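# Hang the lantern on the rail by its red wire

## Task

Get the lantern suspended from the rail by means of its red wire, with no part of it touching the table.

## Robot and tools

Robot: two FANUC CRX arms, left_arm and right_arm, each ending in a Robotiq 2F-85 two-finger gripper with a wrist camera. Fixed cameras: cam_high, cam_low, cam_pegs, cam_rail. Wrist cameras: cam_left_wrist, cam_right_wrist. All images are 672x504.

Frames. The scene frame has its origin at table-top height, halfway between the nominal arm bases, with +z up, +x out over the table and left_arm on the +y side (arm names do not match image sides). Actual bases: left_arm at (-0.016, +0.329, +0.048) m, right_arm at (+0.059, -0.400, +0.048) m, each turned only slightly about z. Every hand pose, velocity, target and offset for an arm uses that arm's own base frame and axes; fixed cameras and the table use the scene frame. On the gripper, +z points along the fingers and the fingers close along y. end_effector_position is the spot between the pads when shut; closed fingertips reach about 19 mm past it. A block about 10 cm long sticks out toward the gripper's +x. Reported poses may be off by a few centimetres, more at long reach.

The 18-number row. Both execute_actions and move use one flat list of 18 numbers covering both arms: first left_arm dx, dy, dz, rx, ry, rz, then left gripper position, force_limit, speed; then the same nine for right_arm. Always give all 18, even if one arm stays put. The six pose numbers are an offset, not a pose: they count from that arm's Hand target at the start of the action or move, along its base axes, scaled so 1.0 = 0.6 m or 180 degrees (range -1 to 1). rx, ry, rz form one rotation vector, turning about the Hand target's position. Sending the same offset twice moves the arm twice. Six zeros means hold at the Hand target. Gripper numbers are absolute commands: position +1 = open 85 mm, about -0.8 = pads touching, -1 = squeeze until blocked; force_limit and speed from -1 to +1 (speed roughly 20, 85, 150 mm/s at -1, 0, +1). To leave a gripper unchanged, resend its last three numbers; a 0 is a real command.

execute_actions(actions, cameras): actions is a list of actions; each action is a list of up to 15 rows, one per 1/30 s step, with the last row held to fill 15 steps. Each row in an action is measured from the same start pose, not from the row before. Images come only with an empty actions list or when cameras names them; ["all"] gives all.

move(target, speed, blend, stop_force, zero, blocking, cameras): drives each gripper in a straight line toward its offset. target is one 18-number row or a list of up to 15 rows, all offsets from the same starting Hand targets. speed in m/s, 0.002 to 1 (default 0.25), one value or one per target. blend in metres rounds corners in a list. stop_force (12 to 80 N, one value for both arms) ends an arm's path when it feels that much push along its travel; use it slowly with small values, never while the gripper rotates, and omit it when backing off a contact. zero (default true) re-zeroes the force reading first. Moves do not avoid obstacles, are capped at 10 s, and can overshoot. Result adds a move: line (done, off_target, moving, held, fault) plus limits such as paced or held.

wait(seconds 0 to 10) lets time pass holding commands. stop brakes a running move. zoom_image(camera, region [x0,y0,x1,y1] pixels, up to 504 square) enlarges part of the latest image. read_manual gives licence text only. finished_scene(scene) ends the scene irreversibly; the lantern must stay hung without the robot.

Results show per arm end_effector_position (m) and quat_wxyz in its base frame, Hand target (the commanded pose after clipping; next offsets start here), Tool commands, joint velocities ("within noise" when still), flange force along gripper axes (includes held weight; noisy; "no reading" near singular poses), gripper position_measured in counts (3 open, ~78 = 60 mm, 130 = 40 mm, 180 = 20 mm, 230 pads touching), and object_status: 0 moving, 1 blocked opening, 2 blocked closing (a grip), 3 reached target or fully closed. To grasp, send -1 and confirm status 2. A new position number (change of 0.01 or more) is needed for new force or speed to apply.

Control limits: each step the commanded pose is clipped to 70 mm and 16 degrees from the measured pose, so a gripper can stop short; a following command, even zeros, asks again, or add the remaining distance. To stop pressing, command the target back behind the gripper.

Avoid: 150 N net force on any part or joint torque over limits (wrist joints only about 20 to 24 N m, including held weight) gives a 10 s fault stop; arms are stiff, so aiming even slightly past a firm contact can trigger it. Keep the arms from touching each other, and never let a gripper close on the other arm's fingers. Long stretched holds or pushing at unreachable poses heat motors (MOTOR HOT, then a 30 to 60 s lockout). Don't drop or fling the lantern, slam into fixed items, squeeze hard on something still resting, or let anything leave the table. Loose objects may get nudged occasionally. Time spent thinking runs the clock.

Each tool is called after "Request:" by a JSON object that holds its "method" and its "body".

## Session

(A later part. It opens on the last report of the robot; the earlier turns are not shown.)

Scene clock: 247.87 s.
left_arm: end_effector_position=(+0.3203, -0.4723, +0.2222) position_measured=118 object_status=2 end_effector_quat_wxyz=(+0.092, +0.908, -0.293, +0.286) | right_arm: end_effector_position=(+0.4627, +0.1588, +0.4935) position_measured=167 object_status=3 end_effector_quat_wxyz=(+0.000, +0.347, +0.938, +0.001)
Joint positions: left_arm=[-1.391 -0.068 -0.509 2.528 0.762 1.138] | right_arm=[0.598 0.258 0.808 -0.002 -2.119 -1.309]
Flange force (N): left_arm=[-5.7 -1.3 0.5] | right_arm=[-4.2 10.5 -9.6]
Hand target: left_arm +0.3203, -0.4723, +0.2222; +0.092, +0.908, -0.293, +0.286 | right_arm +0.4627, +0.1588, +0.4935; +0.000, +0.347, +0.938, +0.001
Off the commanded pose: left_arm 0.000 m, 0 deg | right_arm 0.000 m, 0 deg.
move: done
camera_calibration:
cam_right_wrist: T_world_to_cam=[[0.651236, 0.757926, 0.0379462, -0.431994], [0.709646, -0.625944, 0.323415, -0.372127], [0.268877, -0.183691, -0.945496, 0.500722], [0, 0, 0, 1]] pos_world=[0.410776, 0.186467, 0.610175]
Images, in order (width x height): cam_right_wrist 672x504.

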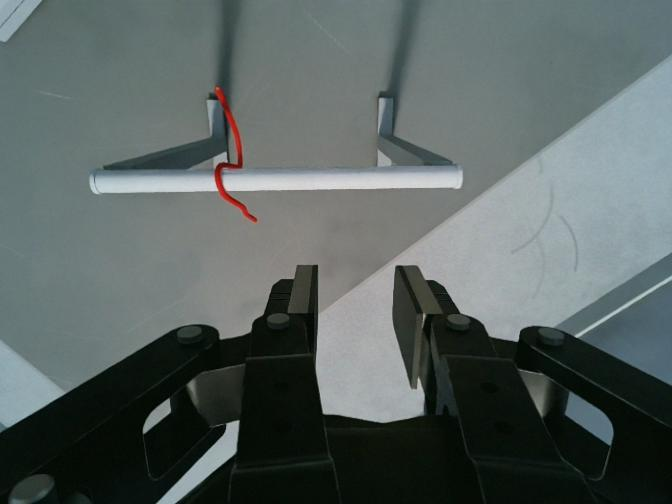

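Request:
{"method": "move", "body": {"target": [[0,0,0.055,0,0,0,-1,-0.6,-1,0,0,0,0,0,0,-0.3,0.2,-1],[0.1613,-0.1145,0.055,0,0,0,-1,-0.6,-1,0,0,0,0,0,0,-0.3,0.2,-1]], "speed": 0.1, "cameras": ["cam_right_wrist","cam_left_wrist","cam_rail","cam_low"]}}

Request:
{"method": "zoom_image", "body": {"camera": "cam_right_wrist", "region": [130, 0, 380, 220]}}

Scene clock: 251.20 s.
left_arm: end_effector_position=(+0.4170, -0.5411, +0.2553) position_measured=118 object_status=2 end_effector_quat_wxyz=(+0.092, +0.908, -0.293, +0.286) | right_arm: end_effector_position=(+0.4627, +0.1588, +0.4935) position_measured=167 object_status=3 end_effector_quat_wxyz=(+0.000, +0.347, +0.938, +0.001)
Joint positions: left_arm=[-1.24 0.18 -0.138 2.659 0.794 0.876] | right_arm=[0.598 0.258 0.808 -0.002 -2.119 -1.309]
Flange force (N): left_arm=[-5.9 -0.7 0.0] | right_arm=[-3.5 10.3 -10.0]
Hand target: left_arm +0.4170, -0.5410, +0.2552; +0.092, +0.908, -0.293, +0.286 | right_arm +0.4627, +0.1588, +0.4935; +0.000, +0.347, +0.938, +0.001
Off the commanded pose: left_arm 0.000 m, 0 deg | right_arm 0.000 m, 0 deg.
move: done
camera_calibration:
cam_left_wrist: T_world_to_cam=[[-0.592154, -0.805764, 0.00988087, -0.191077], [-0.77698, 0.567664, -0.272137, 0.71875], [0.213669, -0.168824, -0.962208, 0.195874], [0, 0, 0, 1]] pos_world=[0.403455, -0.528903, 0.385958]
cam_right_wrist: T_world_to_cam=[[0.651237, 0.757925, 0.0379467, -0.431995], [0.709645, -0.625945, 0.323415, -0.372127], [0.268877, -0.183691, -0.945496, 0.500722], [0, 0, 0, 1]] pos_world=[0.410776, 0.186467, 0.610175]
Images, in order (width x height): cam_low 672x504, cam_rail 672x504, cam_left_wrist 672x504, cam_right_wrist 672x504.

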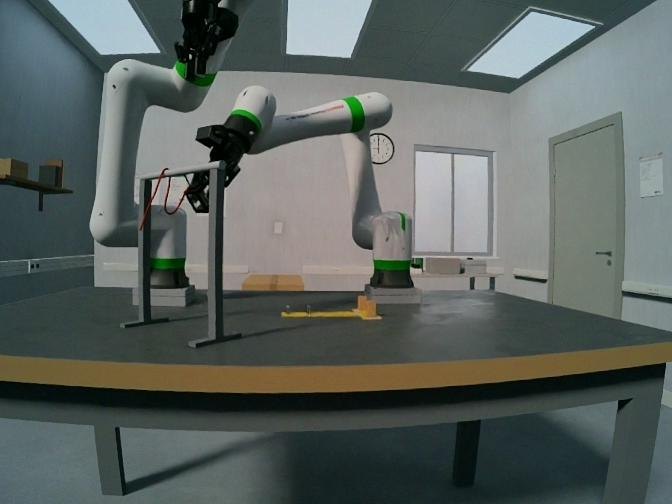

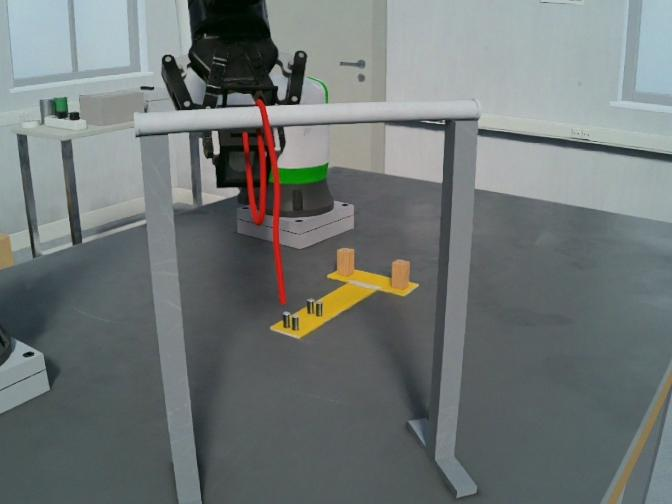

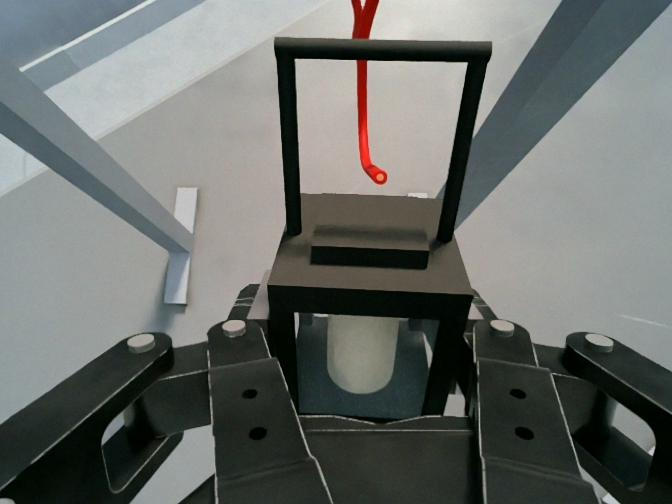

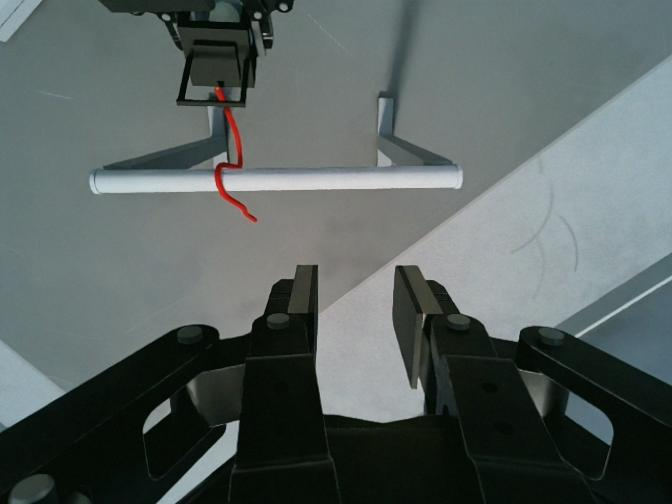

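Scaled by 2.016 from the camera's 672x504 image, which has a finer 960x720 frame.

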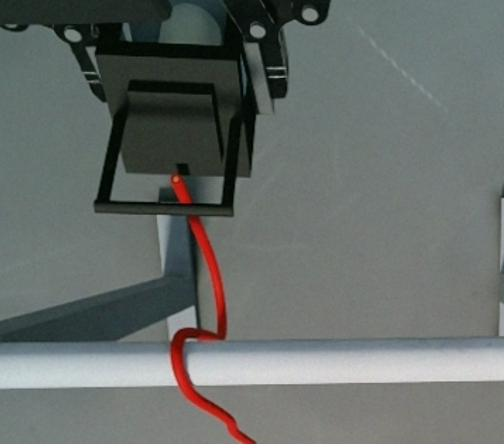

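Request:
{"method": "move", "body": {"target": [[-0.0135,0.0098,0,0,0,0,-1,-0.6,-1,0,0,0,0,0,0,-0.3,0.2,-1],[0.0105,-0.0075,-0.067,0,0,0,-1,-0.6,-1,0,0,0,0,0,0,-0.3,0.2,-1]], "speed": 0.05, "cameras": ["cam_right_wrist","cam_left_wrist","cam_rail","cam_low"]}}

Request:
{"method": "zoom_image", "body": {"camera": "cam_right_wrist", "region": [130, 0, 380, 220]}}

Scene clock: 253.33 s.
left_arm: end_effector_position=(+0.4233, -0.5456, +0.2151) position_measured=118 object_status=2 end_effector_quat_wxyz=(+0.092, +0.908, -0.293, +0.286) | right_arm: end_effector_position=(+0.4627, +0.1588, +0.4935) position_measured=167 object_status=3 end_effector_quat_wxyz=(+0.000, +0.347, +0.938, +0.001)
Joint positions: left_arm=[-1.225 0.219 -0.197 2.615 0.701 0.929] | right_arm=[0.598 0.258 0.808 -0.002 -2.119 -1.309]
Flange force (N): left_arm=[-5.5 -1.0 -0.2] | right_arm=[-3.9 11.1 -11.6]
Hand target: left_arm +0.4233, -0.5455, +0.2150; +0.092, +0.908, -0.293, +0.286 | right_arm +0.4627, +0.1588, +0.4935; +0.000, +0.347, +0.938, +0.001
Off the commanded pose: left_arm 0.000 m, 0 deg | right_arm 0.000 m, 0 deg.
move: done
camera_calibration:
cam_left_wrist: T_world_to_cam=[[-0.592154, -0.805764, 0.00988087, -0.190575], [-0.77698, 0.567664, -0.272137, 0.715259], [0.213669, -0.168824, -0.962208, 0.155088], [0, 0, 0, 1]] pos_world=[0.409755, -0.533403, 0.345758]
cam_right_wrist: T_world_to_cam=[[0.651237, 0.757925, 0.0379467, -0.431995], [0.709645, -0.625945, 0.323415, -0.372127], [0.268877, -0.183691, -0.945496, 0.500722], [0, 0, 0, 1]] pos_world=[0.410776, 0.186467, 0.610175]
Images, in order (width x height): cam_low 672x504, cam_rail 672x504, cam_left_wrist 672x504, cam_right_wrist 672x504.

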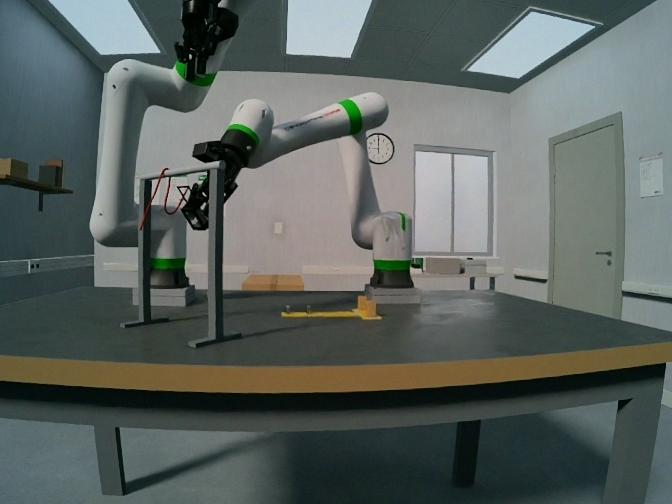

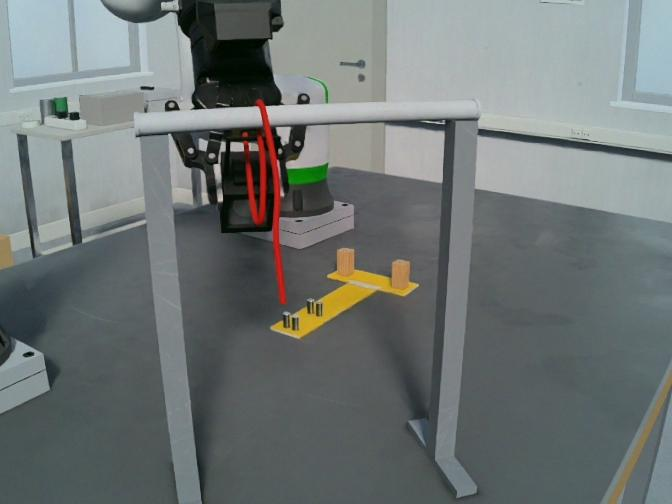

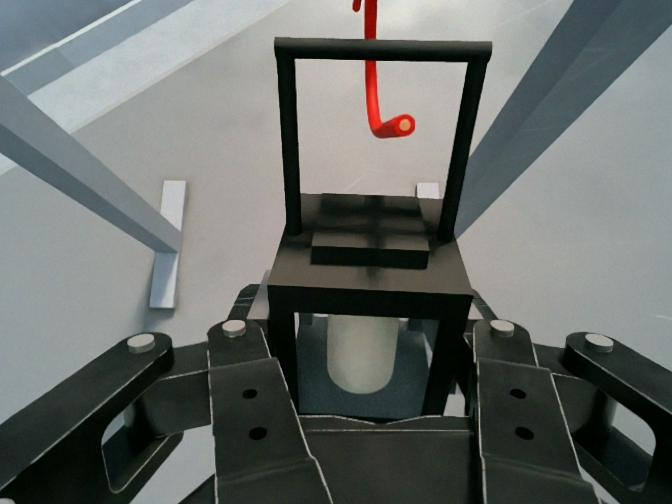

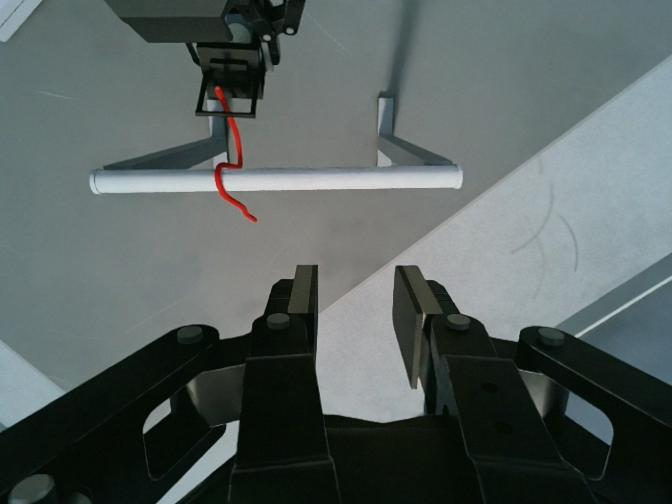

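Scaled by 2.016 from the camera's 672x504 image, which has a finer 960x720 frame.

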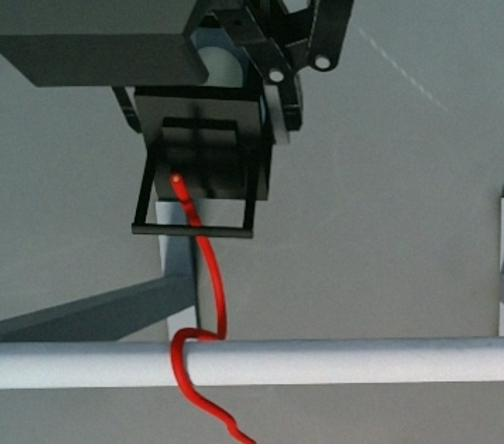

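Request:
{"method": "move", "body": {"target": [[0.031,-0.0225,-0.043,0,0,0,-1,-0.6,-1,0,0,0,0,0,0,-0.3,0.2,-1],[0.065,-0.047,-0.074,-0.065,-0.09,0,-1,-0.6,-1,0,0,0,0,0,0,-0.3,0.2,-1]], "speed": 0.05, "cameras": ["cam_right_wrist","cam_left_wrist","cam_rail","cam_low"]}}

Request:
{"method": "zoom_image", "body": {"camera": "cam_right_wrist", "region": [130, 0, 380, 220]}}

Scene clock: 258.73 s.
left_arm: end_effector_position=(+0.4623, -0.5738, +0.1706) position_measured=118 object_status=2 end_effector_quat_wxyz=(+0.142, +0.844, -0.273, +0.439) | right_arm: end_effector_position=(+0.4627, +0.1588, +0.4935) position_measured=167 object_status=3 end_effector_quat_wxyz=(+0.000, +0.347, +0.938, +0.001)
Joint positions: left_arm=[-0.869 0.273 -0.508 0.914 0.252 2.385] | right_arm=[0.598 0.258 0.808 -0.002 -2.119 -1.309]
Flange force (N): left_arm=no reading | right_arm=[-4.2 10.8 -11.1]
Hand target: left_arm +0.4623, -0.5737, +0.1706; +0.142, +0.844, -0.273, +0.439 | right_arm +0.4627, +0.1588, +0.4935; +0.000, +0.347, +0.938, +0.001
Off the commanded pose: left_arm 0.000 m, 0 deg | right_arm 0.000 m, 0 deg.
move: done
camera_calibration:
cam_left_wrist: T_world_to_cam=[[-0.594333, -0.804195, 0.00624849, -0.187193], [-0.654778, 0.479367, -0.584357, 0.695649], [0.466942, -0.351394, -0.811473, -0.148333], [0, 0, 0, 1]] pos_world=[0.413503, -0.536134, 0.287309]
cam_right_wrist: T_world_to_cam=[[0.651237, 0.757925, 0.0379467, -0.431995], [0.709645, -0.625945, 0.323415, -0.372127], [0.268877, -0.183691, -0.945496, 0.500722], [0, 0, 0, 1]] pos_world=[0.410776, 0.186467, 0.610175]
Images, in order (width x height): cam_low 672x504, cam_rail 672x504, cam_left_wrist 672x504, cam_right_wrist 672x504.

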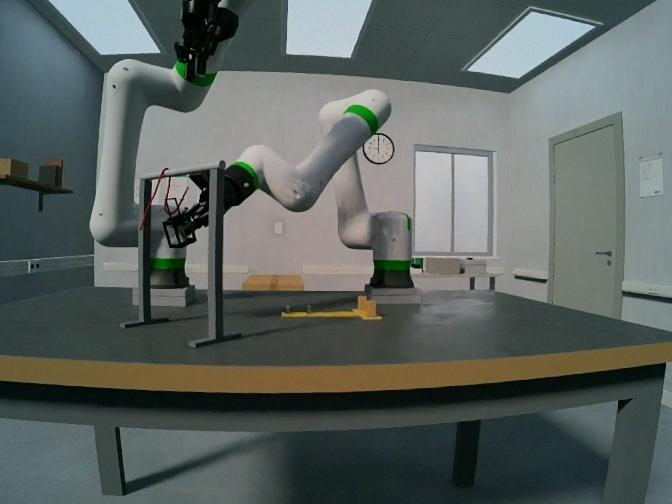

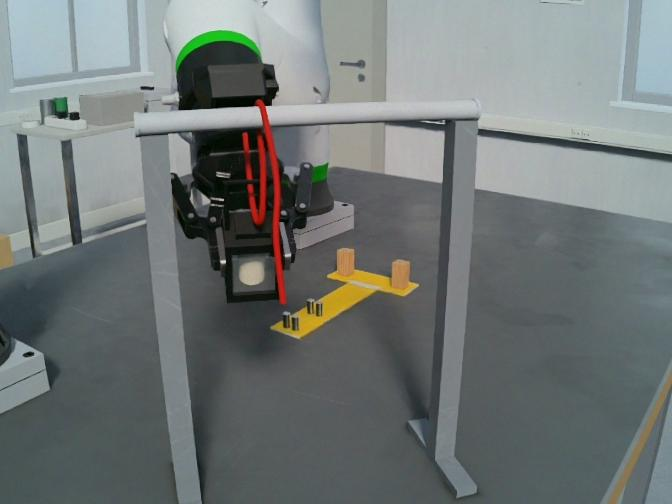

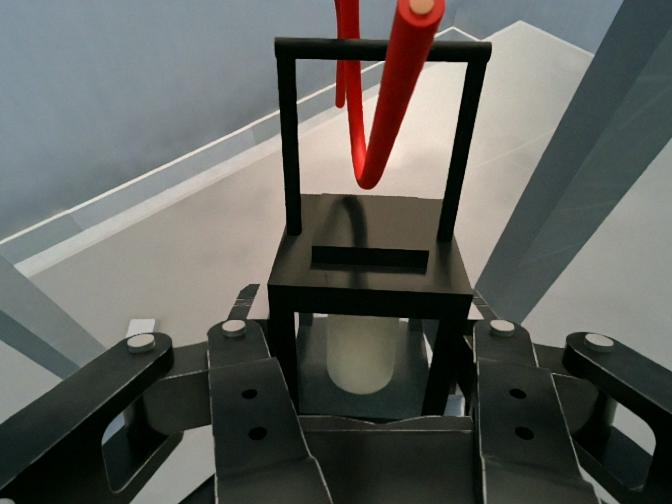

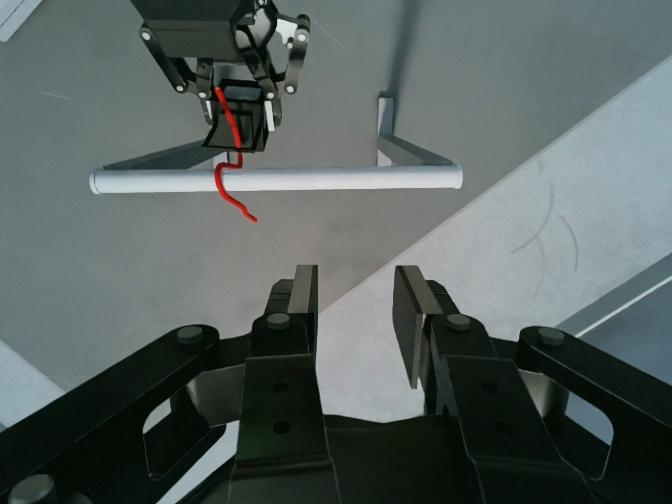

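Scaled by 2.016 from the camera's 672x504 image, which has a finer 960x720 frame.

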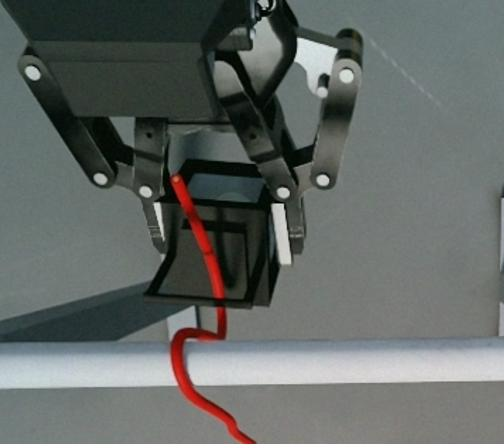

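Request:
{"method": "move", "body": {"target": [[0.034,-0.024,-0.04,-0.065,-0.09,0,-1,-0.6,-1,0,0,0,0,0,0,-0.3,0.2,-1]], "speed": 0.05, "cameras": ["cam_left_wrist","cam_rail"]}}

Scene clock: 262.80 s.
left_arm: end_effector_position=(+0.4827, -0.5881, +0.1466) position_measured=118 object_status=2 end_effector_quat_wxyz=(+0.187, +0.755, -0.244, +0.579) | right_arm: end_effector_position=(+0.4627, +0.1588, +0.4935) position_measured=167 object_status=3 end_effector_quat_wxyz=(+0.000, +0.347, +0.938, +0.001)
Joint positions: left_arm=[-0.777 0.448 -0.484 0.235 0.679 2.998] | right_arm=[0.598 0.258 0.808 -0.002 -2.119 -1.309]
Flange force (N): left_arm=[0.2 -1.5 -3.4] | right_arm=[-3.4 10.6 -10.1]
Hand target: left_arm +0.4827, -0.5881, +0.1466; +0.187, +0.755, -0.244, +0.579 | right_arm +0.4627, +0.1588, +0.4935; +0.000, +0.347, +0.938, +0.001
Off the commanded pose: left_arm 0.000 m, 0 deg | right_arm 0.000 m, 0 deg.
move: done
camera_calibration:
cam_left_wrist: T_world_to_cam=[[-0.59572, -0.803189, 0.00225316, -0.184641], [-0.453155, 0.333783, -0.826583, 0.554354], [0.66315, -0.493433, -0.56281, -0.397102], [0, 0, 0, 1]] pos_world=[0.404553, -0.529279, 0.235143]
Images, in order (width x height): cam_rail 672x504, cam_left_wrist 672x504.

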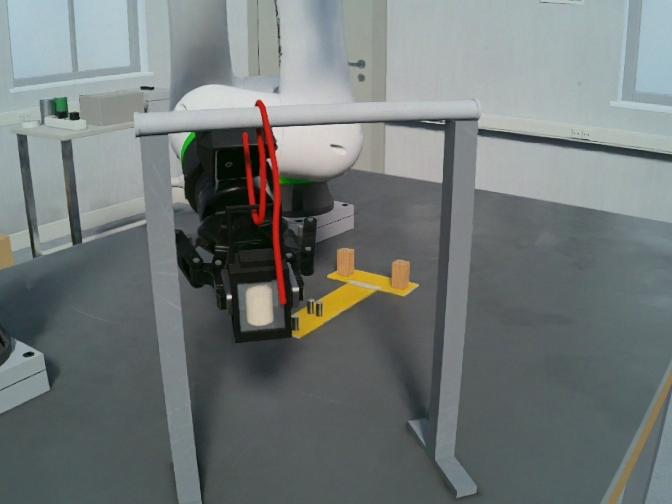

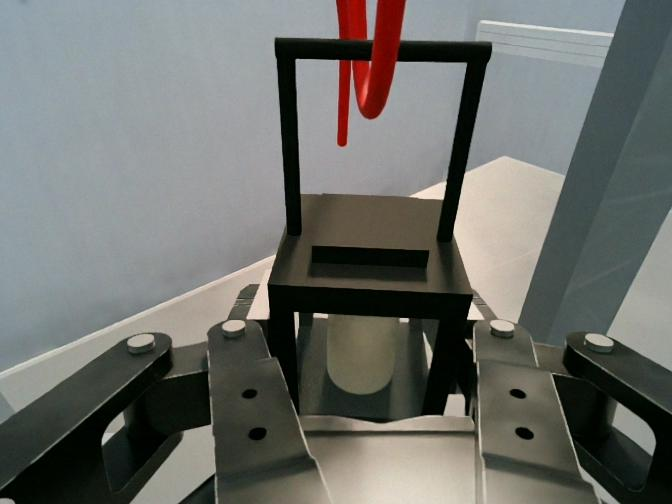

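Request:
{"method": "move", "body": {"target": [0,0,-0.028,0,0,0,-1,-0.6,-1,0,0,0,0,0,0,-0.3,0.2,-1], "speed": 0.03, "cameras": ["cam_left_wrist","cam_rail"]}}

Scene clock: 263.80 s.
left_arm: end_effector_position=(+0.4827, -0.5881, +0.1299) position_measured=118 object_status=2 end_effector_quat_wxyz=(+0.187, +0.755, -0.244, +0.579) | right_arm: end_effector_position=(+0.4627, +0.1588, +0.4935) position_measured=167 object_status=3 end_effector_quat_wxyz=(+0.000, +0.347, +0.938, +0.001)
Joint positions: left_arm=[-0.776 0.482 -0.484 0.224 0.713 3.011] | right_arm=[0.598 0.258 0.808 -0.002 -2.119 -1.309]
Flange force (N): left_arm=[16.4 -1.4 -2.3] | right_arm=[-3.3 10.4 -10.5]
Hand target: left_arm +0.4827, -0.5881, +0.1298; +0.187, +0.755, -0.244, +0.579 | right_arm +0.4627, +0.1588, +0.4935; +0.000, +0.347, +0.938, +0.001
Off the commanded pose: left_arm 0.000 m, 0 deg | right_arm 0.000 m, 0 deg.
move: done
camera_calibration:
cam_left_wrist: T_world_to_cam=[[-0.595711, -0.803196, 0.00227028, -0.184614], [-0.453112, 0.333726, -0.82663, 0.54043], [0.663188, -0.493461, -0.562742, -0.406603], [0, 0, 0, 1]] pos_world=[0.404553, -0.529279, 0.218343]
Images, in order (width x height): cam_rail 672x504, cam_left_wrist 672x504.

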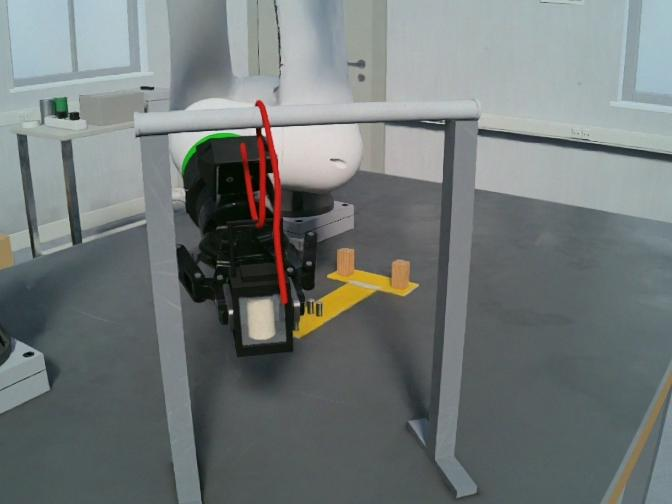

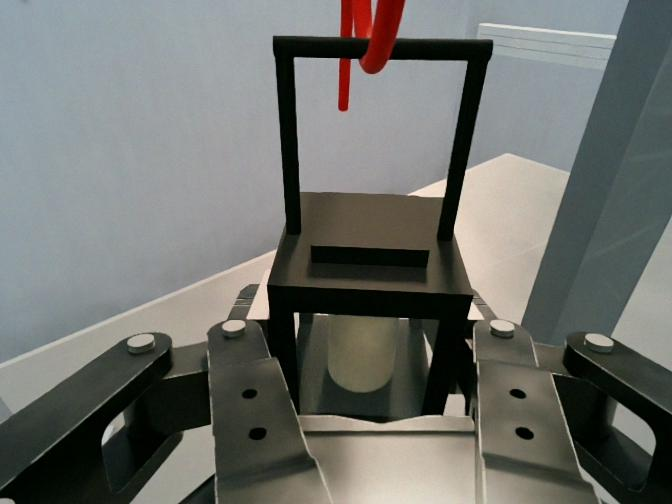

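Request:
{"method": "move", "body": {"target": [[0,0,0.0035,0,0,0,-1,-0.6,-1,0,0,0,0,0,0,-0.3,0.2,-1],[0,0,0.0035,0,0,0,0.3,-0.6,-1,0,0,0,0,0,0,-0.3,0.2,-1],[-0.16,0.116,0.055,0,0,0,0.3,-0.6,-1,0,0,0,0,0,0,-0.3,0.2,-1]], "speed": [0.02,0.02,0.06], "cameras": ["cam_left_wrist","cam_rail","cam_low"]}}

Scene clock: 267.87 s.
left_arm: end_effector_position=(+0.3868, -0.5186, +0.1628) position_measured=91 object_status=3 end_effector_quat_wxyz=(+0.187, +0.755, -0.244, +0.579) | right_arm: end_effector_position=(+0.4627, +0.1588, +0.4935) position_measured=167 object_status=3 end_effector_quat_wxyz=(+0.000, +0.347, +0.938, +0.001)
Joint positions: left_arm=[-0.835 0.21 -0.793 0.297 0.757 2.978] | right_arm=[0.598 0.258 0.808 -0.002 -2.119 -1.309]
Flange force (N): left_arm=[1.6 -1.4 -3.5] | right_arm=[-3.8 11.1 -10.8]
Hand target: left_arm +0.3867, -0.5185, +0.1628; +0.187, +0.755, -0.244, +0.579 | right_arm +0.4627, +0.1588, +0.4935; +0.000, +0.347, +0.938, +0.001
Off the commanded pose: left_arm 0.000 m, 0 deg | right_arm 0.000 m, 0 deg.
move: done
camera_calibration:
cam_left_wrist: T_world_to_cam=[[-0.595711, -0.803196, 0.00227028, -0.185975], [-0.453112, 0.333726, -0.82663, 0.500983], [0.663188, -0.493461, -0.562742, -0.290021], [0, 0, 0, 1]] pos_world=[0.308553, -0.459679, 0.251343]
Images, in order (width x height): cam_low 672x504, cam_rail 672x504, cam_left_wrist 672x504.

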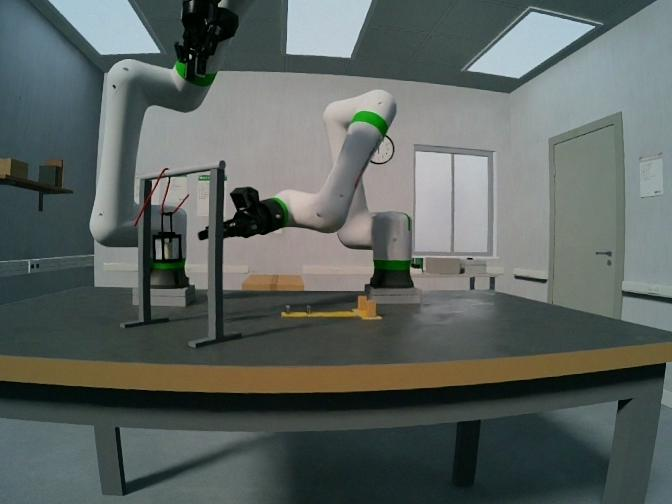

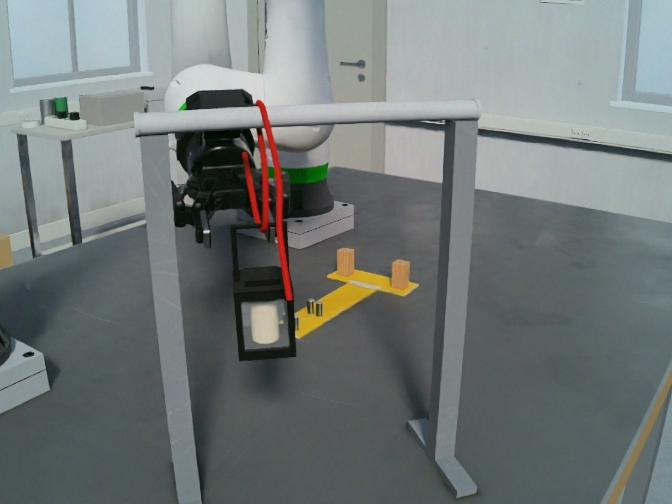

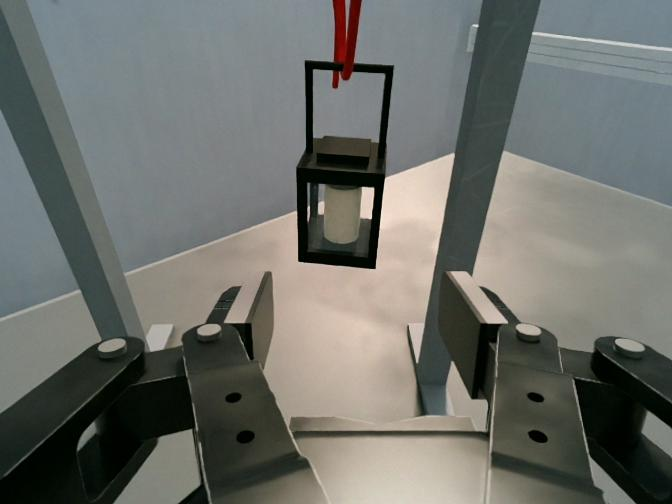

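Hanging. Back the left arm off a bit and check it settles.

Request:
{"method": "move", "body": {"target": [-0.1,0.15,0.0,0,0,0,0.3,-0.6,-1,0,0,0,0,0,0,-0.3,0.2,-1], "speed": 0.15, "cameras": ["cam_rail"]}}

Request:
{"method": "finished_scene", "body": {"scene": 1}}

Scene clock: 269.20 s.
left_arm: end_effector_position=(+0.3267, -0.4286, +0.1628) position_measured=91 object_status=3 end_effector_quat_wxyz=(+0.187, +0.755, -0.244, +0.579) | right_arm: end_effector_position=(+0.4627, +0.1588, +0.4935) position_measured=167 object_status=3 end_effector_quat_wxyz=(+0.000, +0.347, +0.938, +0.001)
Joint positions: left_arm=[-0.752 -0.043 -1.049 0.181 0.75 3.042] | right_arm=[0.598 0.258 0.808 -0.002 -2.119 -1.309]
Flange force (N): left_arm=no reading | right_arm=[-4.0 11.1 -10.7]
Hand target: left_arm +0.3267, -0.4285, +0.1628; +0.187, +0.755, -0.244, +0.579 | right_arm +0.4627, +0.1588, +0.4935; +0.000, +0.347, +0.938, +0.001
Off the commanded pose: left_arm 0.000 m, 0 deg | right_arm 0.000 m, 0 deg.
move: done
Images, in order (width x height): cam_rail 672x504.

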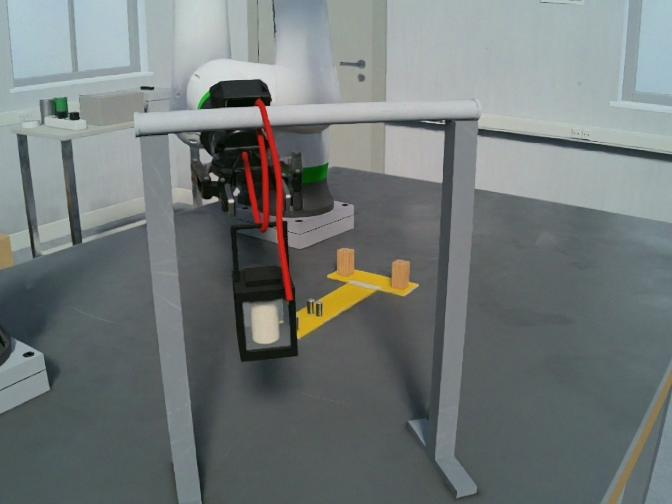

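The scene is finished: the task was done.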